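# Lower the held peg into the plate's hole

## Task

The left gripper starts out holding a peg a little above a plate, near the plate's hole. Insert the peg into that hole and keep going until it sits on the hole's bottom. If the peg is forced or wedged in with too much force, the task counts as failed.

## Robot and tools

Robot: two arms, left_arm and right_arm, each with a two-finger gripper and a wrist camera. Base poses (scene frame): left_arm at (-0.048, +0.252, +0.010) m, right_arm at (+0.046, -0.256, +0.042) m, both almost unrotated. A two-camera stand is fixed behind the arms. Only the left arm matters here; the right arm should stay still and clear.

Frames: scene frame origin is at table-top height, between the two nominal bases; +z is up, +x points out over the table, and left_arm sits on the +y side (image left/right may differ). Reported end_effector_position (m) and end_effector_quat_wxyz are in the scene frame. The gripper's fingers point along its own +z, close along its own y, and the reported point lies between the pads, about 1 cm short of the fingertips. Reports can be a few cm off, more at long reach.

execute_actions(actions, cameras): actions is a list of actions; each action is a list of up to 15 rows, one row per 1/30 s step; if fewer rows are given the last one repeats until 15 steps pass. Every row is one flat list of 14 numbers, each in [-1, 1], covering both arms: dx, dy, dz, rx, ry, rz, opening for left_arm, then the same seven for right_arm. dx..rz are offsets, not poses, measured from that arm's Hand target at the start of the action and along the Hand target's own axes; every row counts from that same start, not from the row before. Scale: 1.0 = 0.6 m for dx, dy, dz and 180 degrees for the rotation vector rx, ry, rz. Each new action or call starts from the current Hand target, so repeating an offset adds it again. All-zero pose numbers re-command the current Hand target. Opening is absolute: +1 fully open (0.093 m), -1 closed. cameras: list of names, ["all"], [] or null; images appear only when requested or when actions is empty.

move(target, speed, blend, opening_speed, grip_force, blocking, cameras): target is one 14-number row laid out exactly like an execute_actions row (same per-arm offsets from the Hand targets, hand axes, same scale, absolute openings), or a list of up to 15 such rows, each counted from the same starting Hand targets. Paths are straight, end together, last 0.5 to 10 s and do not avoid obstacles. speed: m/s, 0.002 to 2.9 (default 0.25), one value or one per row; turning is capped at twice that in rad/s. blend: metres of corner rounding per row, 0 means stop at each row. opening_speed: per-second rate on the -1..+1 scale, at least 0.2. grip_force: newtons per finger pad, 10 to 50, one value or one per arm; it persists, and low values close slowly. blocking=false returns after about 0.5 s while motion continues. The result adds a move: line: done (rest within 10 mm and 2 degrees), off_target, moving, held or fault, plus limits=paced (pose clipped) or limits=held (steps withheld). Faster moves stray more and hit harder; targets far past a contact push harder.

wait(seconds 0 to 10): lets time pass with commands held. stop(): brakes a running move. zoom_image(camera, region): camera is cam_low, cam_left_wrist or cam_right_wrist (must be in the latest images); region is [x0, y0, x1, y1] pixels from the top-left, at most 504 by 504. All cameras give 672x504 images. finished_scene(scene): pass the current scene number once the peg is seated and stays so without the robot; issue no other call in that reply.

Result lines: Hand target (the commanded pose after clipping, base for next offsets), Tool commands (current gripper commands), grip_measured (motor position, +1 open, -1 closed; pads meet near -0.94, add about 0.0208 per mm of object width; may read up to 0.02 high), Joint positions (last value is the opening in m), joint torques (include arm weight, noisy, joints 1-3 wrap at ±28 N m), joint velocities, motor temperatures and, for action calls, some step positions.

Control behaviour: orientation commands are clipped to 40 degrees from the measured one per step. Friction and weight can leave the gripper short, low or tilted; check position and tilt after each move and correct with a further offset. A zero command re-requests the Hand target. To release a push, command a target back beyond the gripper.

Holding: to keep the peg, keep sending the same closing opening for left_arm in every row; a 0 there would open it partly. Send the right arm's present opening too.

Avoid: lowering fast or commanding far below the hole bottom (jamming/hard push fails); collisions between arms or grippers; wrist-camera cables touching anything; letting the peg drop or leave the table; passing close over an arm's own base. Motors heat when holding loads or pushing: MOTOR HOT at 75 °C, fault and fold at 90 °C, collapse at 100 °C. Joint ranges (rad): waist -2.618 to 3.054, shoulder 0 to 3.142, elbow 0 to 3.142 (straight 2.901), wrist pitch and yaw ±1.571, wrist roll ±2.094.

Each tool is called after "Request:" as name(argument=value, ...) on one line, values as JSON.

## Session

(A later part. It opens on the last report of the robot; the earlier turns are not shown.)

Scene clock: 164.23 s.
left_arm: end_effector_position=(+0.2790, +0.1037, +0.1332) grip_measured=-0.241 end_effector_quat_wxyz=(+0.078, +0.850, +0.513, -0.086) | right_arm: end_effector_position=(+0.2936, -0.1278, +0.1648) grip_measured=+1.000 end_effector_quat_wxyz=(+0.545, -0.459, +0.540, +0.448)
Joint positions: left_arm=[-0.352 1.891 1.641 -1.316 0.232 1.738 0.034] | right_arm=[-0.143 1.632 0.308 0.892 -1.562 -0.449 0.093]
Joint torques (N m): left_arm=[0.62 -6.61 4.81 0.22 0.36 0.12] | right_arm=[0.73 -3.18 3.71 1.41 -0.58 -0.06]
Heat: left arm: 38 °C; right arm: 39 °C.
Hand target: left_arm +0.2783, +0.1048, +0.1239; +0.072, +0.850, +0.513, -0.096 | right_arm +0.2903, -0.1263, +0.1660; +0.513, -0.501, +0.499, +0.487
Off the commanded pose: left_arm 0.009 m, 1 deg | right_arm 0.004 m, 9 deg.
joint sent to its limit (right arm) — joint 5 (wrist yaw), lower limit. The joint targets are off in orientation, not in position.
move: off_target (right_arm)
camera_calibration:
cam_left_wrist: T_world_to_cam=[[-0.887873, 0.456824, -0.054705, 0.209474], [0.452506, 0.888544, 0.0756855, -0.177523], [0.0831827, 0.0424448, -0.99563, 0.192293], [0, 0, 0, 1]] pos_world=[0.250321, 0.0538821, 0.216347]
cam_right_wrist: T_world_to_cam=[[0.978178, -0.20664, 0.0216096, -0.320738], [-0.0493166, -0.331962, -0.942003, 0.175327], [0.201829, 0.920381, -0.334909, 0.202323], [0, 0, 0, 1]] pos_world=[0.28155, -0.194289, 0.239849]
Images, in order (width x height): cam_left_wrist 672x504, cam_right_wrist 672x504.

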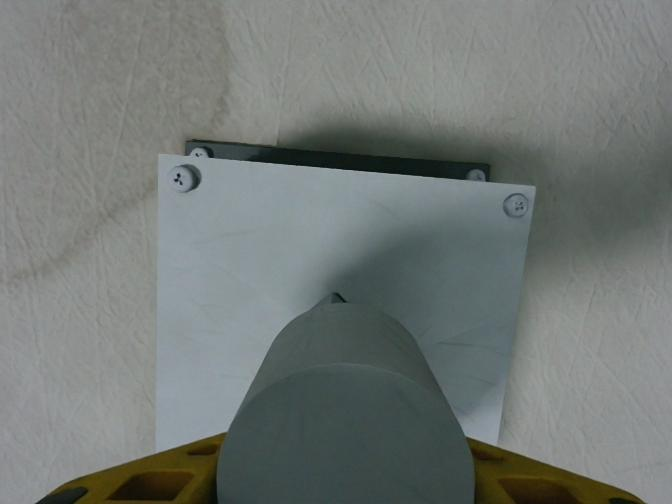

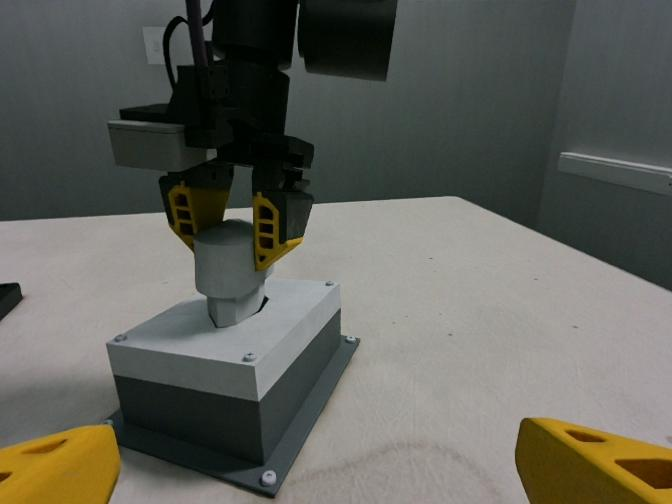

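Request:
move(target=[[-0.0048,0,-0.0195,0,0,0.012,-0.9386,0,0,0,0,0,0,1],[0.0016,0,0.0065,0,0,0.012,-0.9386,0,0,0,0,0,0,1]], speed=0.04, cameras=["cam_left_wrist","cam_right_wrist"])

Request:
zoom_image(camera="cam_right_wrist", region=[170, 230, 290, 350])

Request:
zoom_image(camera="cam_left_wrist", region=[270, 250, 400, 350])

Scene clock: 177.53 s.
left_arm: end_effector_position=(+0.2788, +0.1036, +0.1322) grip_measured=-0.241 end_effector_quat_wxyz=(+0.082, +0.858, +0.498, -0.089) | right_arm: end_effector_position=(+0.2936, -0.1278, +0.1648) grip_measured=+1.000 end_effector_quat_wxyz=(+0.545, -0.459, +0.540, +0.448)
Joint positions: left_arm=[-0.348 1.892 1.637 -1.312 0.243 1.777 0.034] | right_arm=[-0.143 1.632 0.308 0.892 -1.562 -0.449 0.093]
Joint torques (N m): left_arm=[0.23 -6.56 4.1 0.31 0.24 0.11] | right_arm=[0.75 -3.17 3.7 1.41 -0.59 -0.05]
Heat: left arm: 37 °C; right arm: 39 °C.
Hand target: left_arm +0.2784, +0.1047, +0.1199; +0.073, +0.860, +0.497, -0.095 | right_arm +0.2903, -0.1263, +0.1660; +0.513, -0.501, +0.499, +0.487
Off the commanded pose: left_arm 0.012 m, 1 deg | right_arm 0.004 m, 9 deg.
joint sent to its limit (right arm) — joint 5 (wrist yaw), lower limit. The joint targets are off in orientation, not in position.
move: off_target (left_arm, right_arm)
camera_calibration:
cam_left_wrist: T_world_to_cam=[[-0.871972, 0.485401, -0.0636502, 0.203092], [0.481596, 0.873863, 0.0665411, -0.182633], [0.0879207, 0.0273683, -0.995751, 0.19159], [0, 0, 0, 1]] pos_world=[0.248201, 0.0557719, 0.215856]
cam_right_wrist: T_world_to_cam=[[0.978178, -0.20664, 0.0216096, -0.320738], [-0.0493166, -0.331962, -0.942003, 0.175327], [0.201829, 0.920381, -0.334909, 0.202323], [0, 0, 0, 1]] pos_world=[0.28155, -0.194289, 0.239849]
Images, in order (width x height): cam_left_wrist 672x504, cam_right_wrist 672x504.

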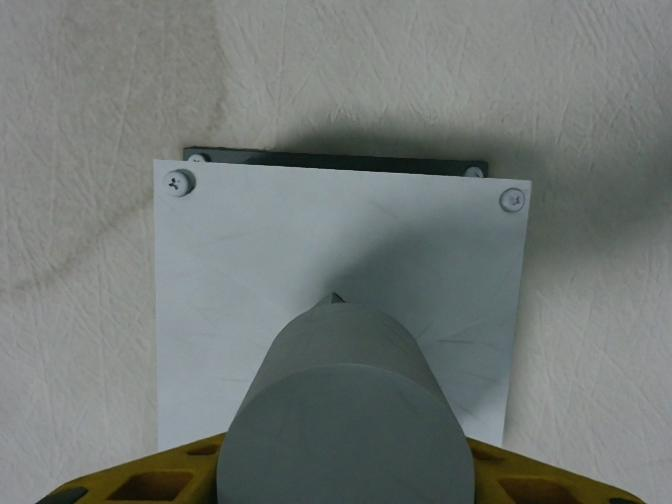

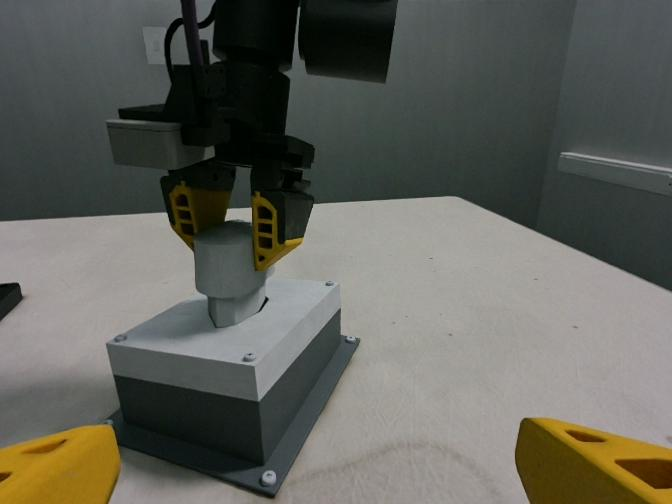

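Scaled by 4.200 from the camera's 672x504 image, which has a finer 960x720 frame.

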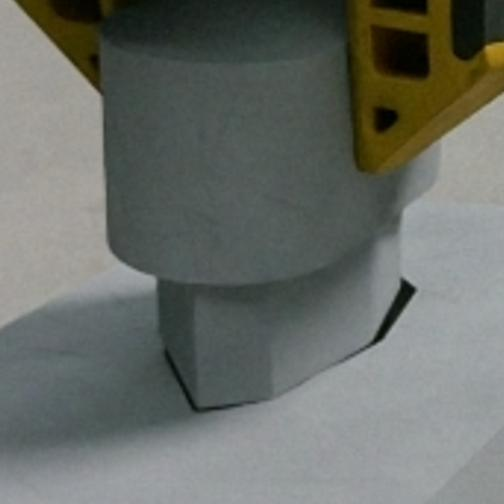

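Scaled by 3.877 from the camera's 672x504 image, which has a finer 960x720 frame.

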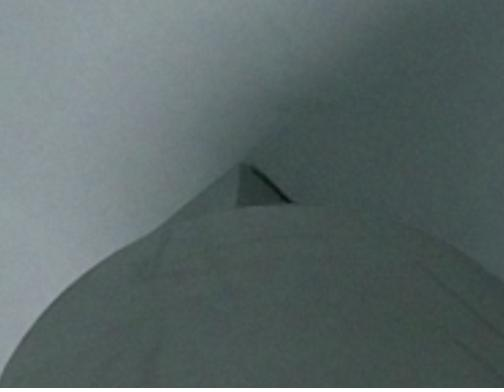

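Request:
move(target=[[-0.0045,-0.0015,-0.022,0,0,0.008,-0.9386,0,0,0,0,0,0,1],[0.0012,-0.0015,0.003,0,0,0.008,-0.9386,0,0,0,0,0,0,1]], speed=0.04, cameras=["cam_left_wrist","cam_right_wrist"])

Request:
zoom_image(camera="cam_right_wrist", region=[170, 230, 290, 350])

Request:
zoom_image(camera="cam_left_wrist", region=[270, 250, 400, 350])

Scene clock: 185.40 s.
left_arm: end_effector_position=(+0.2789, +0.1041, +0.1316) grip_measured=-0.241 end_effector_quat_wxyz=(+0.085, +0.864, +0.488, -0.090) | right_arm: end_effector_position=(+0.2936, -0.1278, +0.1648) grip_measured=+1.000 end_effector_quat_wxyz=(+0.545, -0.459, +0.540, +0.448)
Joint positions: left_arm=[-0.344 1.892 1.633 -1.309 0.249 1.804 0.034] | right_arm=[-0.143 1.632 0.308 0.892 -1.562 -0.449 0.093]
Joint torques (N m): left_arm=[0.08 -6.74 3.52 0.35 0.17 0.12] | right_arm=[0.76 -3.18 3.71 1.41 -0.59 -0.05]
Heat: left arm: 37 °C; right arm: 39 °C.
Hand target: left_arm +0.2777, +0.1053, +0.1179; +0.074, +0.866, +0.486, -0.094 | right_arm +0.2903, -0.1263, +0.1660; +0.513, -0.501, +0.499, +0.487
Off the commanded pose: left_arm 0.014 m, 1 deg | right_arm 0.004 m, 9 deg.
joint sent to its limit (right arm) — joint 5 (wrist yaw), lower limit. The joint targets are off in orientation, not in position.
move: off_target (left_arm, right_arm)
camera_calibration:
cam_left_wrist: T_world_to_cam=[[-0.860614, 0.504344, -0.0705694, 0.198784], [0.500824, 0.863311, 0.0622025, -0.186709], [0.0922948, 0.0181895, -0.995566, 0.190665], [0, 0, 0, 1]] pos_world=[0.246987, 0.0574648, 0.215461]
cam_right_wrist: T_world_to_cam=[[0.978178, -0.20664, 0.0216096, -0.320738], [-0.0493166, -0.331962, -0.942003, 0.175327], [0.201829, 0.920381, -0.334909, 0.202323], [0, 0, 0, 1]] pos_world=[0.28155, -0.194289, 0.239849]
Images, in order (width x height): cam_left_wrist 672x504, cam_right_wrist 672x504.

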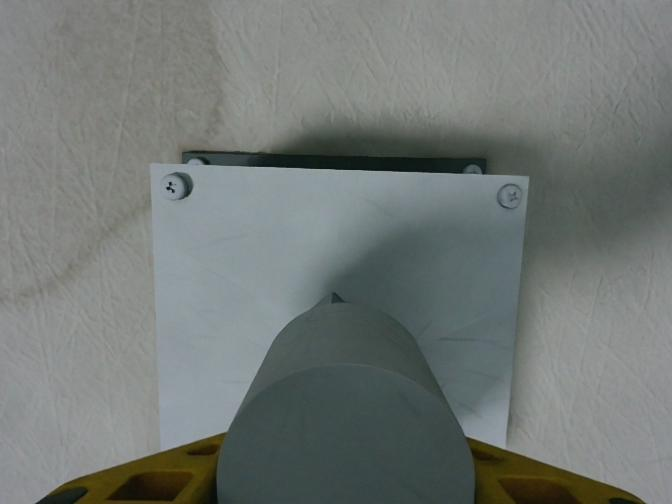

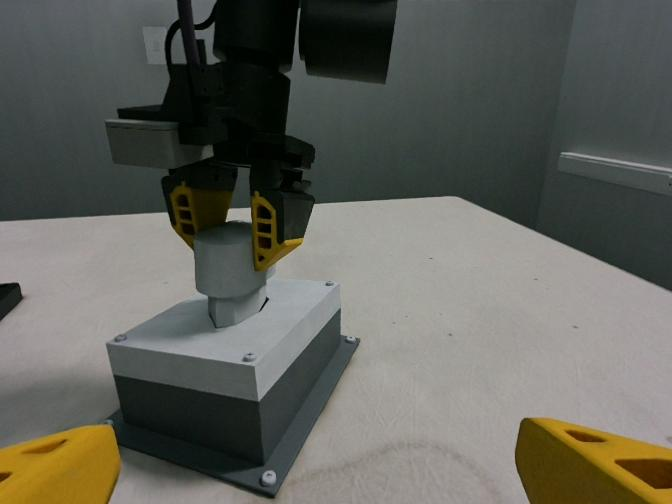

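Scaled by 4.200 from the camera's 672x504 image, which has a finer 960x720 frame.

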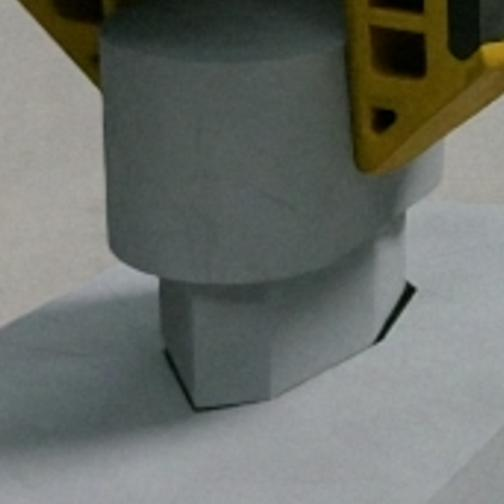

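Scaled by 3.877 from the camera's 672x504 image, which has a finer 960x720 frame.

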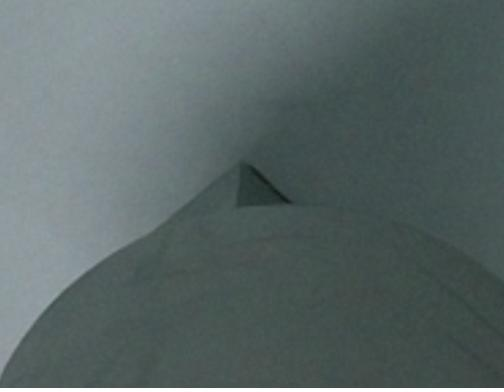

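Request:
move(target=[[-0.0045,-0.001,-0.022,0,0,0.011,-0.9386,0,0,0,0,0,0,1],[0.0,-0.001,0.001,0,0,0.011,-0.9386,0,0,0,0,0,0,1]], speed=0.04, cameras=["cam_left_wrist","cam_right_wrist"])

Request:
zoom_image(camera="cam_right_wrist", region=[170, 230, 290, 350])

Request:
zoom_image(camera="cam_left_wrist", region=[270, 250, 400, 350])

Scene clock: 191.30 s.
left_arm: end_effector_position=(+0.2791, +0.1042, +0.1313) grip_measured=-0.241 end_effector_quat_wxyz=(+0.087, +0.872, +0.474, -0.089) | right_arm: end_effector_position=(+0.2936, -0.1278, +0.1648) grip_measured=+1.000 end_effector_quat_wxyz=(+0.545, -0.459, +0.540, +0.448)
Joint positions: left_arm=[-0.343 1.892 1.632 -1.308 0.25 1.839 0.034] | right_arm=[-0.143 1.632 0.308 0.892 -1.562 -0.449 0.093]
Joint torques (N m): left_arm=[-0.08 -6.93 3.26 0.36 0.19 0.14] | right_arm=[0.75 -3.18 3.71 1.41 -0.59 -0.06]
Heat: left arm: 37 °C; right arm: 39 °C.
Hand target: left_arm +0.2772, +0.1055, +0.1173; +0.076, +0.874, +0.471, -0.093 | right_arm +0.2903, -0.1263, +0.1660; +0.513, -0.501, +0.499, +0.487
Off the commanded pose: left_arm 0.014 m, 1 deg | right_arm 0.004 m, 9 deg.
joint sent to its limit (right arm) — joint 5 (wrist yaw), lower limit. The joint targets are off in orientation, not in position.
move: off_target (left_arm, right_arm)
camera_calibration:
cam_left_wrist: T_world_to_cam=[[-0.843141, 0.531788, -0.0794601, 0.192227], [0.528129, 0.846801, 0.0633107, -0.192994], [0.100955, 0.0114146, -0.994826, 0.18855], [0, 0, 0, 1]] pos_world=[0.244965, 0.0590514, 0.215067]
cam_right_wrist: T_world_to_cam=[[0.978178, -0.20664, 0.0216096, -0.320738], [-0.0493166, -0.331962, -0.942003, 0.175327], [0.201829, 0.920381, -0.334909, 0.202323], [0, 0, 0, 1]] pos_world=[0.28155, -0.194289, 0.239849]
Images, in order (width x height): cam_left_wrist 672x504, cam_right_wrist 672x504.

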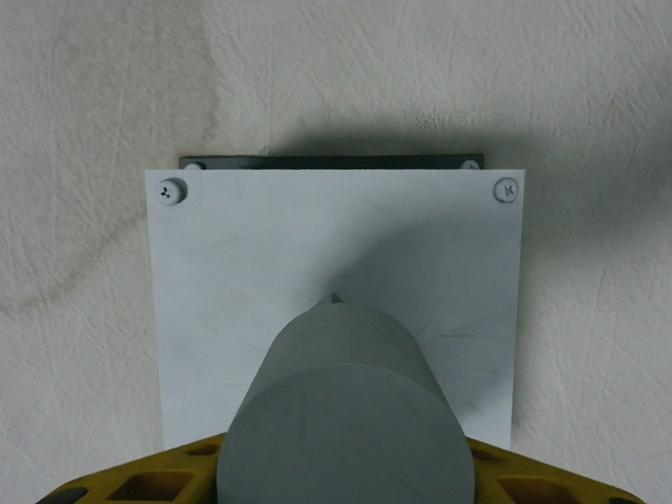

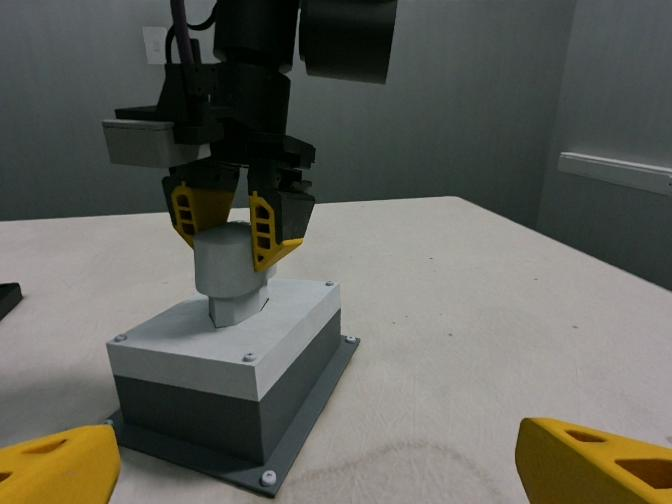

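Scaled by 4.200 from the camera's 672x504 image, which has a finer 960x720 frame.

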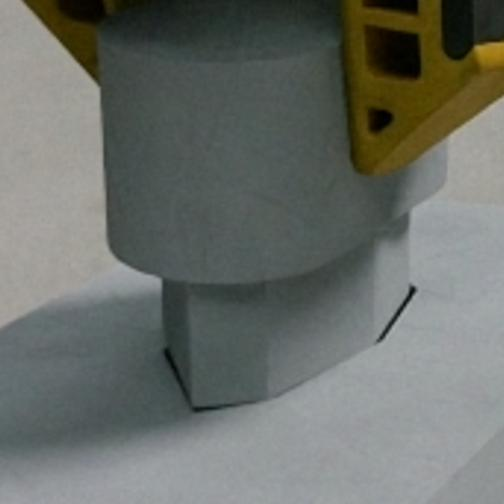

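Scaled by 3.877 from the camera's 672x504 image, which has a finer 960x720 frame.

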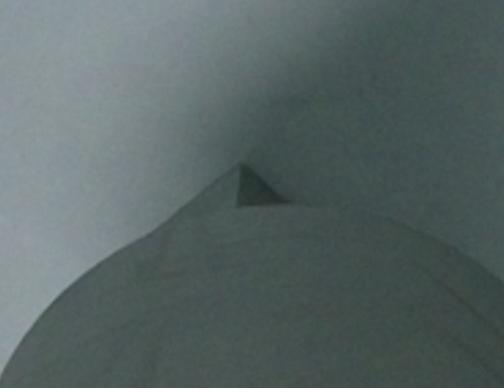

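Request:
move(target=[[-0.0035,-0.001,-0.022,0,0,0.004,-0.9386,0,0,0,0,0,0,1],[0.001,-0.001,0.001,0,0,0.004,-0.9386,0,0,0,0,0,0,1]], speed=0.04, cameras=["cam_left_wrist","cam_right_wrist"])

Request:
zoom_image(camera="cam_right_wrist", region=[190, 280, 280, 340])

Request:
zoom_image(camera="cam_left_wrist", region=[270, 250, 400, 350])

Scene clock: 197.47 s.
left_arm: end_effector_position=(+0.2792, +0.1052, +0.1307) grip_measured=-0.241 end_effector_quat_wxyz=(+0.088, +0.874, +0.469, -0.089) | right_arm: end_effector_position=(+0.2936, -0.1278, +0.1648) grip_measured=+1.000 end_effector_quat_wxyz=(+0.545, -0.459, +0.540, +0.448)
Joint positions: left_arm=[-0.339 1.892 1.629 -1.307 0.252 1.853 0.034] | right_arm=[-0.143 1.632 0.308 0.892 -1.562 -0.449 0.093]
Joint torques (N m): left_arm=[-0.2 -7.06 3.03 0.39 0.16 0.1] | right_arm=[0.76 -3.18 3.73 1.41 -0.59 -0.05]
Heat: left arm: 37 °C; right arm: 39 °C.
Hand target: left_arm +0.2770, +0.1062, +0.1165; +0.077, +0.877, +0.465, -0.092 | right_arm +0.2903, -0.1263, +0.1660; +0.513, -0.501, +0.499, +0.487
Off the commanded pose: left_arm 0.014 m, 1 deg | right_arm 0.004 m, 9 deg.
joint sent to its limit (right arm) — joint 5 (wrist yaw), lower limit. The joint targets are off in orientation, not in position.
move: off_target (left_arm, right_arm)
camera_calibration:
cam_left_wrist: T_world_to_cam=[[-0.837355, 0.540485, -0.0819321, 0.189553], [0.536976, 0.841316, 0.0619983, -0.195511], [0.10244, 0.00791906, -0.994708, 0.187912], [0, 0, 0, 1]] pos_world=[0.244458, 0.0605479, 0.214569]
cam_right_wrist: T_world_to_cam=[[0.978178, -0.20664, 0.0216096, -0.320738], [-0.0493166, -0.331962, -0.942003, 0.175327], [0.201829, 0.920381, -0.334909, 0.202323], [0, 0, 0, 1]] pos_world=[0.28155, -0.194289, 0.239849]
Images, in order (width x height): cam_left_wrist 672x504, cam_right_wrist 672x504.

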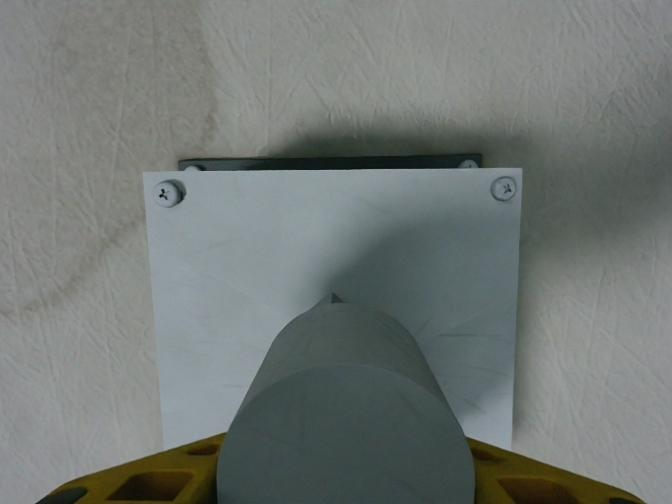

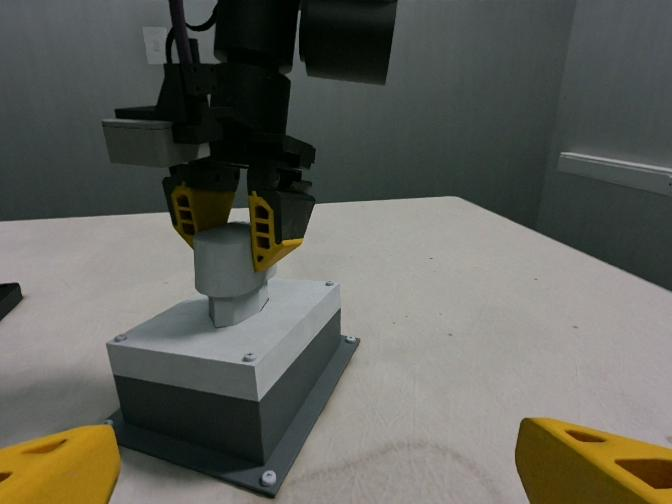

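Scaled by 5.600 from the camera's 672x504 image, which has a finer 960x720 frame.

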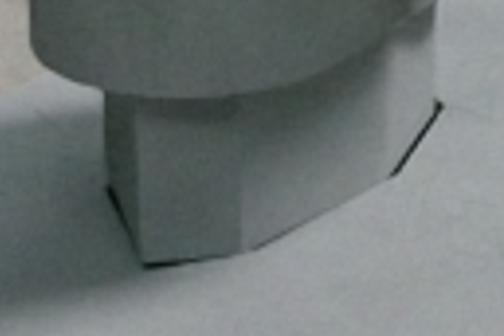

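Scaled by 3.877 from the camera's 672x504 image, which has a finer 960x720 frame.

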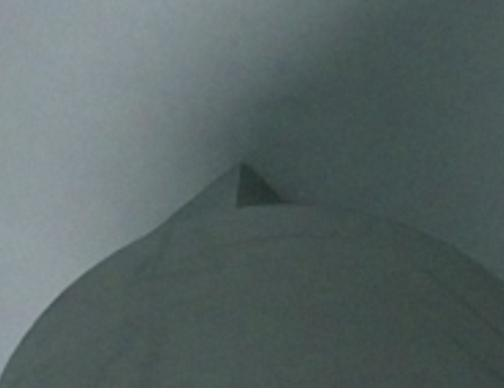

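Request:
move(target=[[0,0,0,0,0.012,0,-0.9386,0,0,0,0,0,0,1],[0,0,0,0,-0.012,0,-0.9386,0,0,0,0,0,0,1],[0,0,0,0.012,0,0,-0.9386,0,0,0,0,0,0,1],[0,0,0,-0.012,0,0,-0.9386,0,0,0,0,0,0,1],[0,0,0,0,0,0,-0.9386,0,0,0,0,0,0,1]], speed=0.05, blend=[0.01,0.01,0.01,0.01,0], cameras=["cam_left_wrist","cam_right_wrist"])

Request:
zoom_image(camera="cam_right_wrist", region=[190, 280, 280, 340])

Scene clock: 207.27 s.
left_arm: end_effector_position=(+0.2782, +0.1060, +0.1311) grip_measured=-0.241 end_effector_quat_wxyz=(+0.100, +0.875, +0.465, -0.085) | right_arm: end_effector_position=(+0.2936, -0.1278, +0.1648) grip_measured=+1.000 end_effector_quat_wxyz=(+0.545, -0.459, +0.540, +0.448)
Joint positions: left_arm=[-0.333 1.867 1.596 -1.277 0.262 1.864 0.034] | right_arm=[-0.143 1.632 0.308 0.892 -1.562 -0.449 0.093]
Joint torques (N m): left_arm=[-0.65 -4.89 5.56 0.15 0.05 0.01] | right_arm=[0.75 -3.17 3.7 1.41 -0.59 -0.06]
Heat: left arm: 37 °C; right arm: 39 °C.
Hand target: left_arm +0.2770, +0.1062, +0.1167; +0.077, +0.877, +0.465, -0.092 | right_arm +0.2903, -0.1263, +0.1660; +0.513, -0.501, +0.499, +0.487
Off the commanded pose: left_arm 0.015 m, 3 deg | right_arm 0.004 m, 9 deg.
joint sent to its limit (right arm) — joint 5 (wrist yaw), lower limit. The joint targets are off in orientation, not in position.
move: off_target (left_arm, right_arm); blend cut to 0.0095 m at target 1, 0.0094 m at target 4
camera_calibration:
cam_left_wrist: T_world_to_cam=[[-0.833332, 0.542254, -0.107322, 0.190305], [0.539173, 0.840164, 0.0584461, -0.195747], [0.121861, -0.00916038, -0.992505, 0.184506], [0, 0, 0, 1]] pos_world=[0.241645, 0.0629557, 0.214987]
cam_right_wrist: T_world_to_cam=[[0.978178, -0.20664, 0.0216096, -0.320738], [-0.0493166, -0.331962, -0.942003, 0.175327], [0.201829, 0.920381, -0.334909, 0.202323], [0, 0, 0, 1]] pos_world=[0.28155, -0.194289, 0.239849]
Images, in order (width x height): cam_left_wrist 672x504, cam_right_wrist 672x504.

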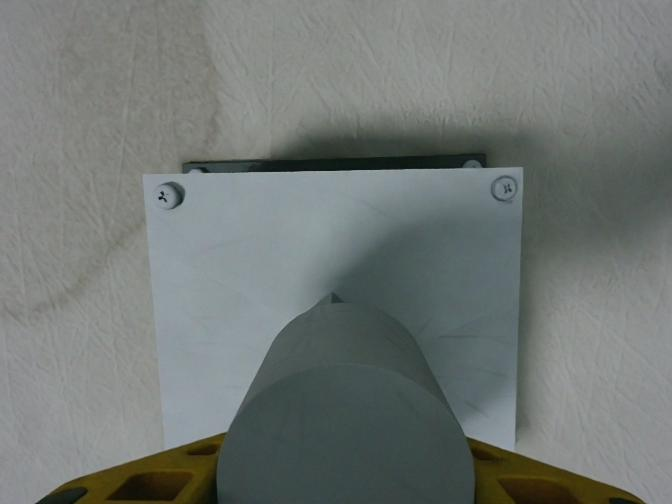

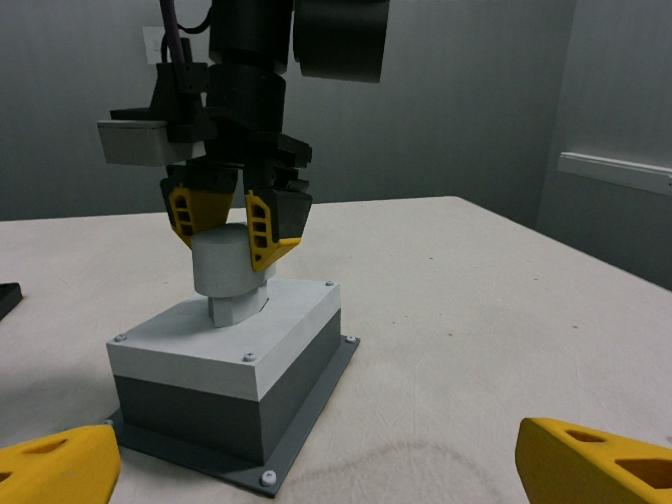

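Scaled by 5.600 from the camera's 672x504 image, which has a finer 960x720 frame.

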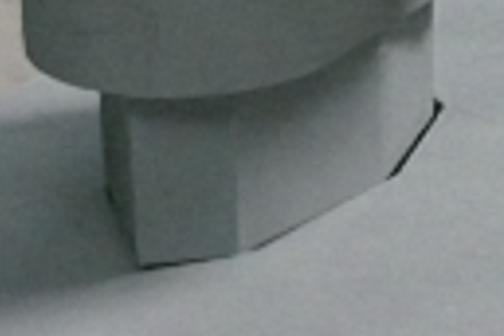

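Request:
move(target=[-0.0055,0.001,-0.027,0,0,0,-0.9386,0,0,0,0,0,0,1], speed=0.05, cameras=["cam_low","cam_left_wrist","cam_right_wrist"])

Request:
zoom_image(camera="cam_right_wrist", region=[180, 210, 300, 340])

Request:
zoom_image(camera="cam_low", region=[320, 190, 400, 270])

Request:
zoom_image(camera="cam_left_wrist", region=[270, 250, 400, 350])

Scene clock: 215.00 s.
left_arm: end_effector_position=(+0.2787, +0.1083, +0.1291) grip_measured=-0.241 end_effector_quat_wxyz=(+0.083, +0.877, +0.466, -0.086) | right_arm: end_effector_position=(+0.2936, -0.1278, +0.1648) grip_measured=+1.000 end_effector_quat_wxyz=(+0.545, -0.459, +0.540, +0.448)
Joint positions: left_arm=[-0.337 1.891 1.623 -1.306 0.24 1.864 0.034] | right_arm=[-0.143 1.632 0.308 0.892 -1.562 -0.449 0.093]
Joint torques (N m): left_arm=[-0.28 -7.13 8.12 -0.18 0.28 0.03] | right_arm=[0.75 -3.17 3.7 1.41 -0.59 -0.05]
Heat: left arm: 37 °C; right arm: 39 °C.
Hand target: left_arm +0.2771, +0.1068, +0.1331; +0.077, +0.877, +0.465, -0.092 | right_arm +0.2903, -0.1263, +0.1660; +0.513, -0.501, +0.499, +0.487
Off the commanded pose: left_arm 0.005 m, 1 deg | right_arm 0.004 m, 9 deg.
joint sent to its limit (right arm) — joint 5 (wrist yaw), lower limit. The joint targets are off in orientation, not in position.
move: off_target (right_arm)
camera_calibration:
cam_left_wrist: T_world_to_cam=[[-0.83323, 0.547581, -0.0767021, 0.184678], [0.543052, 0.836537, 0.0728005, -0.200318], [0.104028, 0.0190064, -0.994393, 0.18465], [0, 0, 0, 1]] pos_world=[0.243454, 0.0629378, 0.212363]
cam_right_wrist: T_world_to_cam=[[0.978178, -0.20664, 0.0216096, -0.320738], [-0.0493166, -0.331962, -0.942003, 0.175327], [0.201829, 0.920381, -0.334909, 0.202323], [0, 0, 0, 1]] pos_world=[0.28155, -0.194289, 0.239849]

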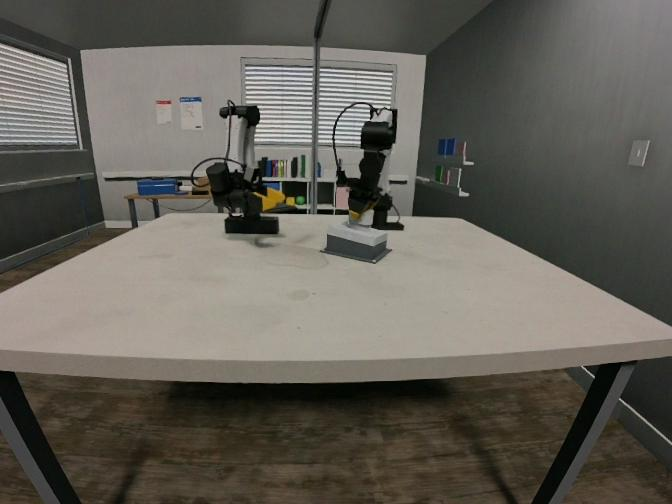

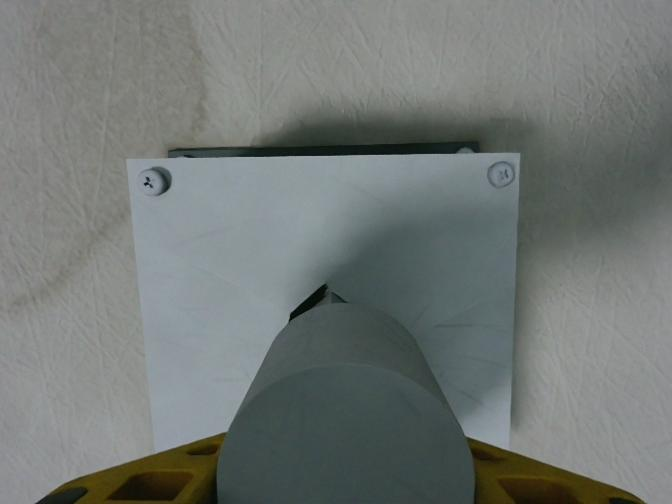

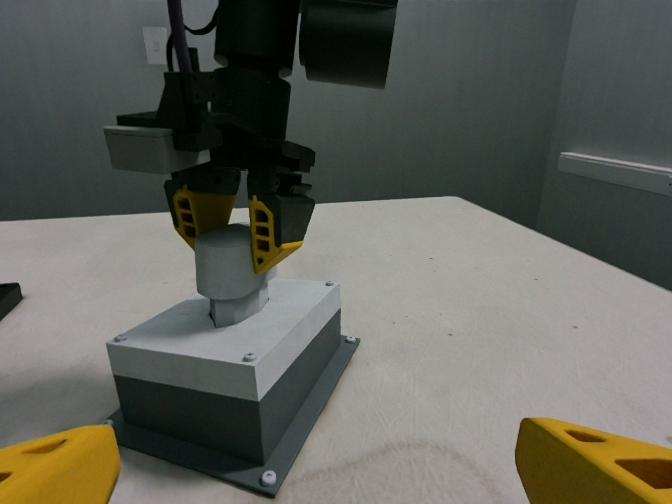

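Scaled by 3.877 from the camera's 672x504 image, which has a finer 960x720 frame.

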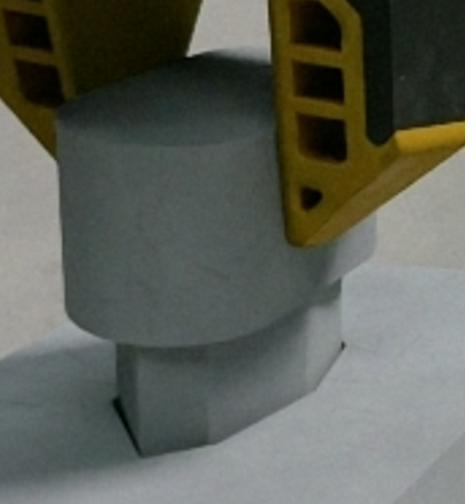

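Scaled by 6.300 from the camera's 672x504 image, which has a finer 960x720 frame.

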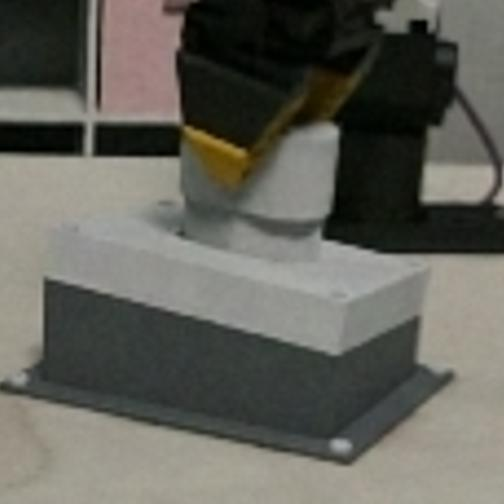

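Scaled by 3.877 from the camera's 672x504 image, which has a finer 960x720 frame.

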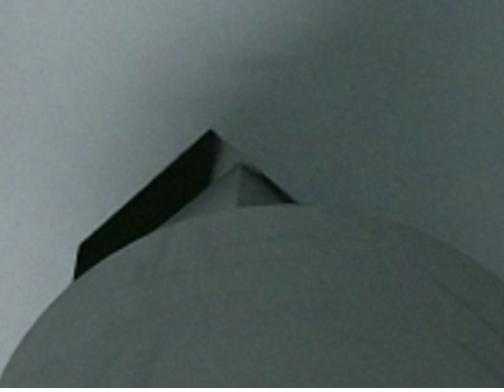

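Request:
move(target=[0.0065,0.001,0.03,0,0,0,-0.9386,0,0,0,0,0,0,1], speed=0.03, cameras=["cam_low","cam_left_wrist","cam_right_wrist"])

Request:
zoom_image(camera="cam_right_wrist", region=[180, 210, 300, 340])

Request:
zoom_image(camera="cam_left_wrist", region=[270, 250, 400, 350])

Scene clock: 234.53 s.
left_arm: end_effector_position=(+0.2793, +0.1080, +0.1279) grip_measured=-0.241 end_effector_quat_wxyz=(+0.083, +0.877, +0.467, -0.084) | right_arm: end_effector_position=(+0.2936, -0.1278, +0.1648) grip_measured=+1.000 end_effector_quat_wxyz=(+0.545, -0.459, +0.540, +0.448)
Joint positions: left_arm=[-0.338 1.891 1.618 -1.298 0.238 1.861 0.034] | right_arm=[-0.143 1.632 0.308 0.892 -1.562 -0.449 0.093]
Joint torques (N m): left_arm=[-0.29 -6.5 3.82 0.38 0.31 0.03] | right_arm=[0.75 -3.15 3.71 1.41 -0.59 -0.05]
Heat: left arm: 38 °C; right arm: 40 °C.
Hand target: left_arm +0.2781, +0.1056, +0.1147; +0.077, +0.877, +0.465, -0.092 | right_arm +0.2903, -0.1263, +0.1660; +0.513, -0.501, +0.499, +0.487
Off the commanded pose: left_arm 0.013 m, 1 deg | right_arm 0.004 m, 9 deg.
joint sent to its limit (right arm) — joint 5 (wrist yaw), lower limit. The joint targets are off in orientation, not in position.
move: off_target (left_arm, right_arm)
camera_calibration:
cam_left_wrist: T_world_to_cam=[[-0.833748, 0.546498, -0.0787685, 0.18589], [0.54161, 0.83721, 0.0757507, -0.200381], [0.107343, 0.0204952, -0.994011, 0.182234], [0, 0, 0, 1]] pos_world=[0.243952, 0.0624376, 0.210964]
cam_right_wrist: T_world_to_cam=[[0.978178, -0.20664, 0.0216096, -0.320738], [-0.0493166, -0.331962, -0.942003, 0.175327], [0.201829, 0.920381, -0.334909, 0.202323], [0, 0, 0, 1]] pos_world=[0.28155, -0.194289, 0.239849]

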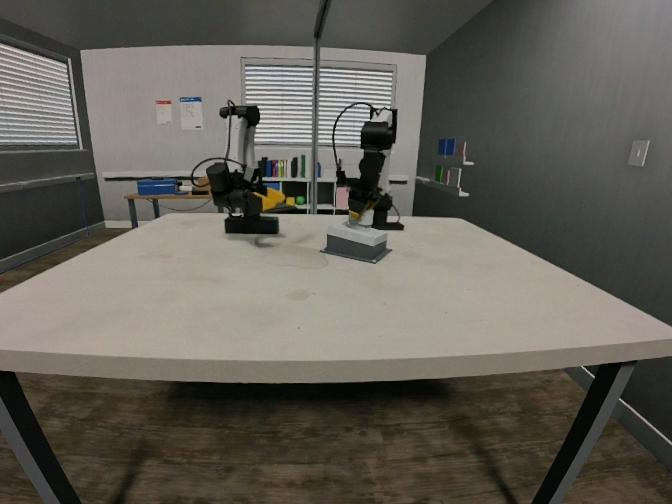

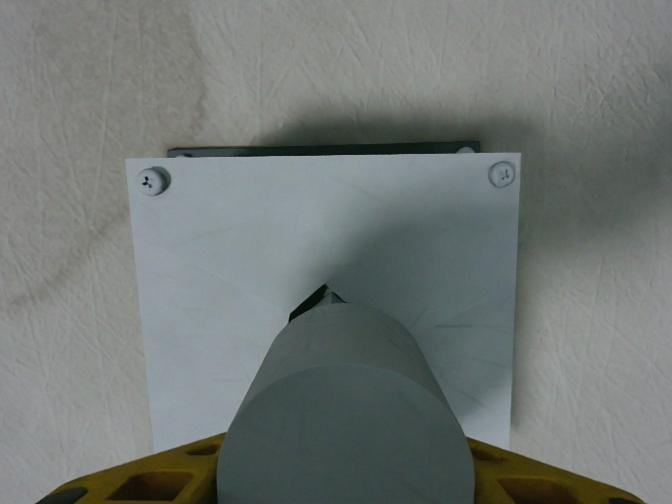

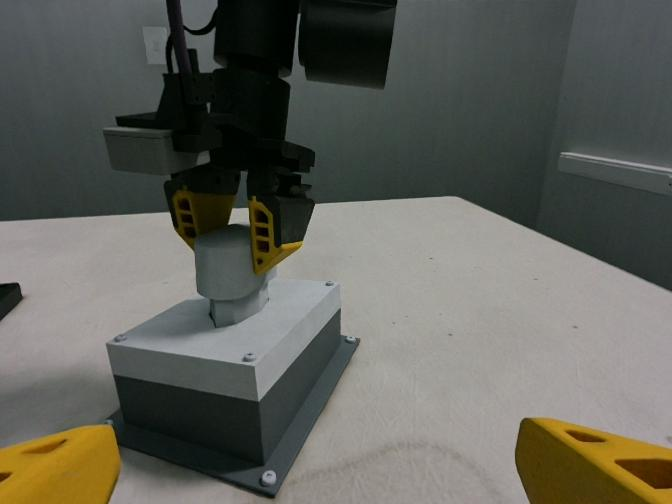

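Scaled by 3.877 from the camera's 672x504 image, which has a finer 960x720 frame.

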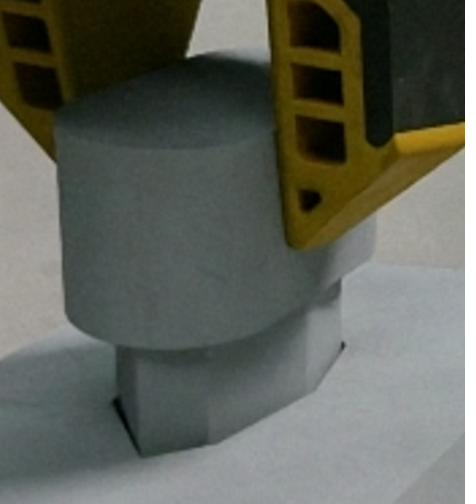

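Scaled by 3.877 from the camera's 672x504 image, which has a finer 960x720 frame.

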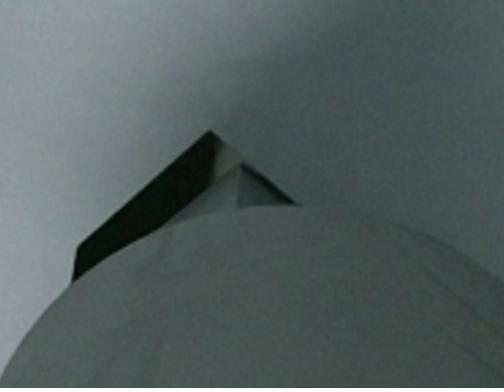

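Request:
move(target=[-0.017,0.004,-0.036,0,0.022,0,-0.9386,0,0,0,0,0,0,1], speed=0.05, cameras=["cam_low","cam_left_wrist","cam_right_wrist"])

Request:
zoom_image(camera="cam_right_wrist", region=[180, 210, 300, 340])

Request:
zoom_image(camera="cam_left_wrist", region=[270, 250, 400, 350])

Request:
zoom_image(camera="cam_low", region=[320, 190, 400, 270])

Scene clock: 253.93 s.
left_arm: end_effector_position=(+0.2778, +0.1020, +0.1290) grip_measured=-0.241 end_effector_quat_wxyz=(+0.062, +0.879, +0.468, -0.063) | right_arm: end_effector_position=(+0.2936, -0.1278, +0.1648) grip_measured=+1.000 end_effector_quat_wxyz=(+0.545, -0.459, +0.540, +0.448)
Joint positions: left_arm=[-0.384 1.891 1.631 -1.303 0.176 1.814 0.034] | right_arm=[-0.143 1.632 0.308 0.892 -1.562 -0.449 0.093]
Joint torques (N m): left_arm=[-0.24 -8.46 8.12 -0.16 0.2 0.03] | right_arm=[0.76 -3.18 3.71 1.41 -0.59 -0.05]
Heat: left arm: 37 °C; right arm: 40 °C.
Hand target: left_arm +0.2765, +0.1009, +0.1383; +0.061, +0.880, +0.468, -0.062 | right_arm +0.2903, -0.1263, +0.1660; +0.513, -0.501, +0.499, +0.487
Off the commanded pose: left_arm 0.009 m, 0 deg | right_arm 0.004 m, 9 deg.
joint sent to its limit (right arm) — joint 5 (wrist yaw), lower limit. The joint targets are off in orientation, not in position.
move: off_target (right_arm)
camera_calibration:
cam_left_wrist: T_world_to_cam=[[-0.832318, 0.550859, -0.0616597, 0.18484], [0.539912, 0.830863, 0.134765, -0.201111], [0.125467, 0.0788764, -0.988957, 0.172038], [0, 0, 0, 1]] pos_world=[0.240842, 0.051705, 0.208638]
cam_right_wrist: T_world_to_cam=[[0.978178, -0.20664, 0.0216096, -0.320738], [-0.0493166, -0.331962, -0.942003, 0.175327], [0.201829, 0.920381, -0.334909, 0.202323], [0, 0, 0, 1]] pos_world=[0.28155, -0.194289, 0.239849]

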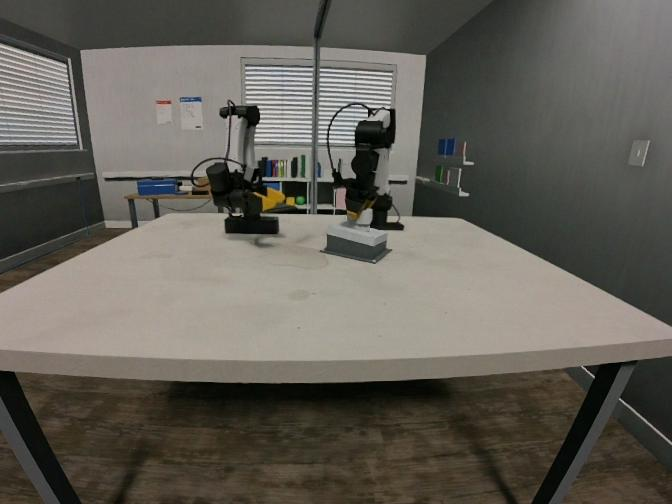

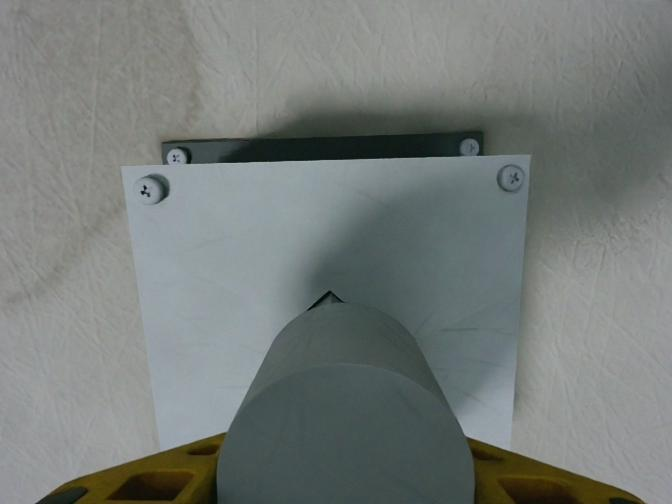

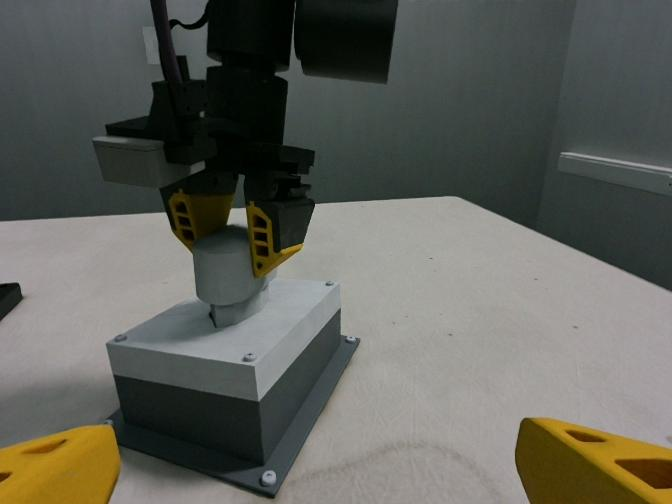

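Scaled by 3.877 from the camera's 672x504 image, which has a finer 960x720 frame.

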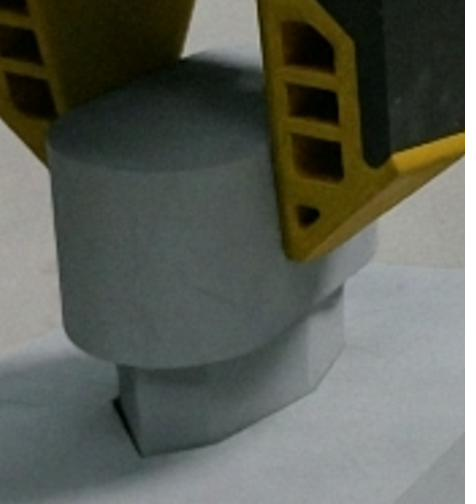

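Scaled by 3.877 from the camera's 672x504 image, which has a finer 960x720 frame.

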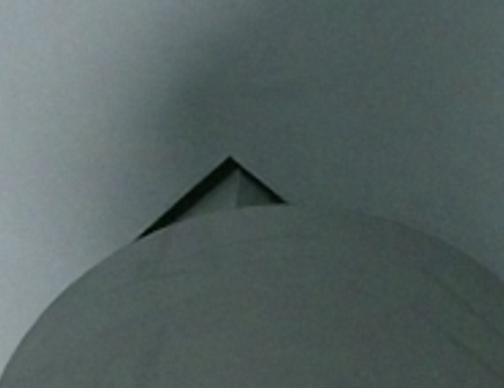

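Scaled by 6.300 from the camera's 672x504 image, which has a finer 960x720 frame.

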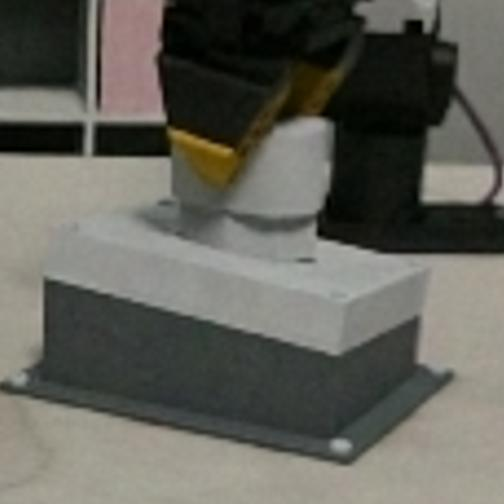

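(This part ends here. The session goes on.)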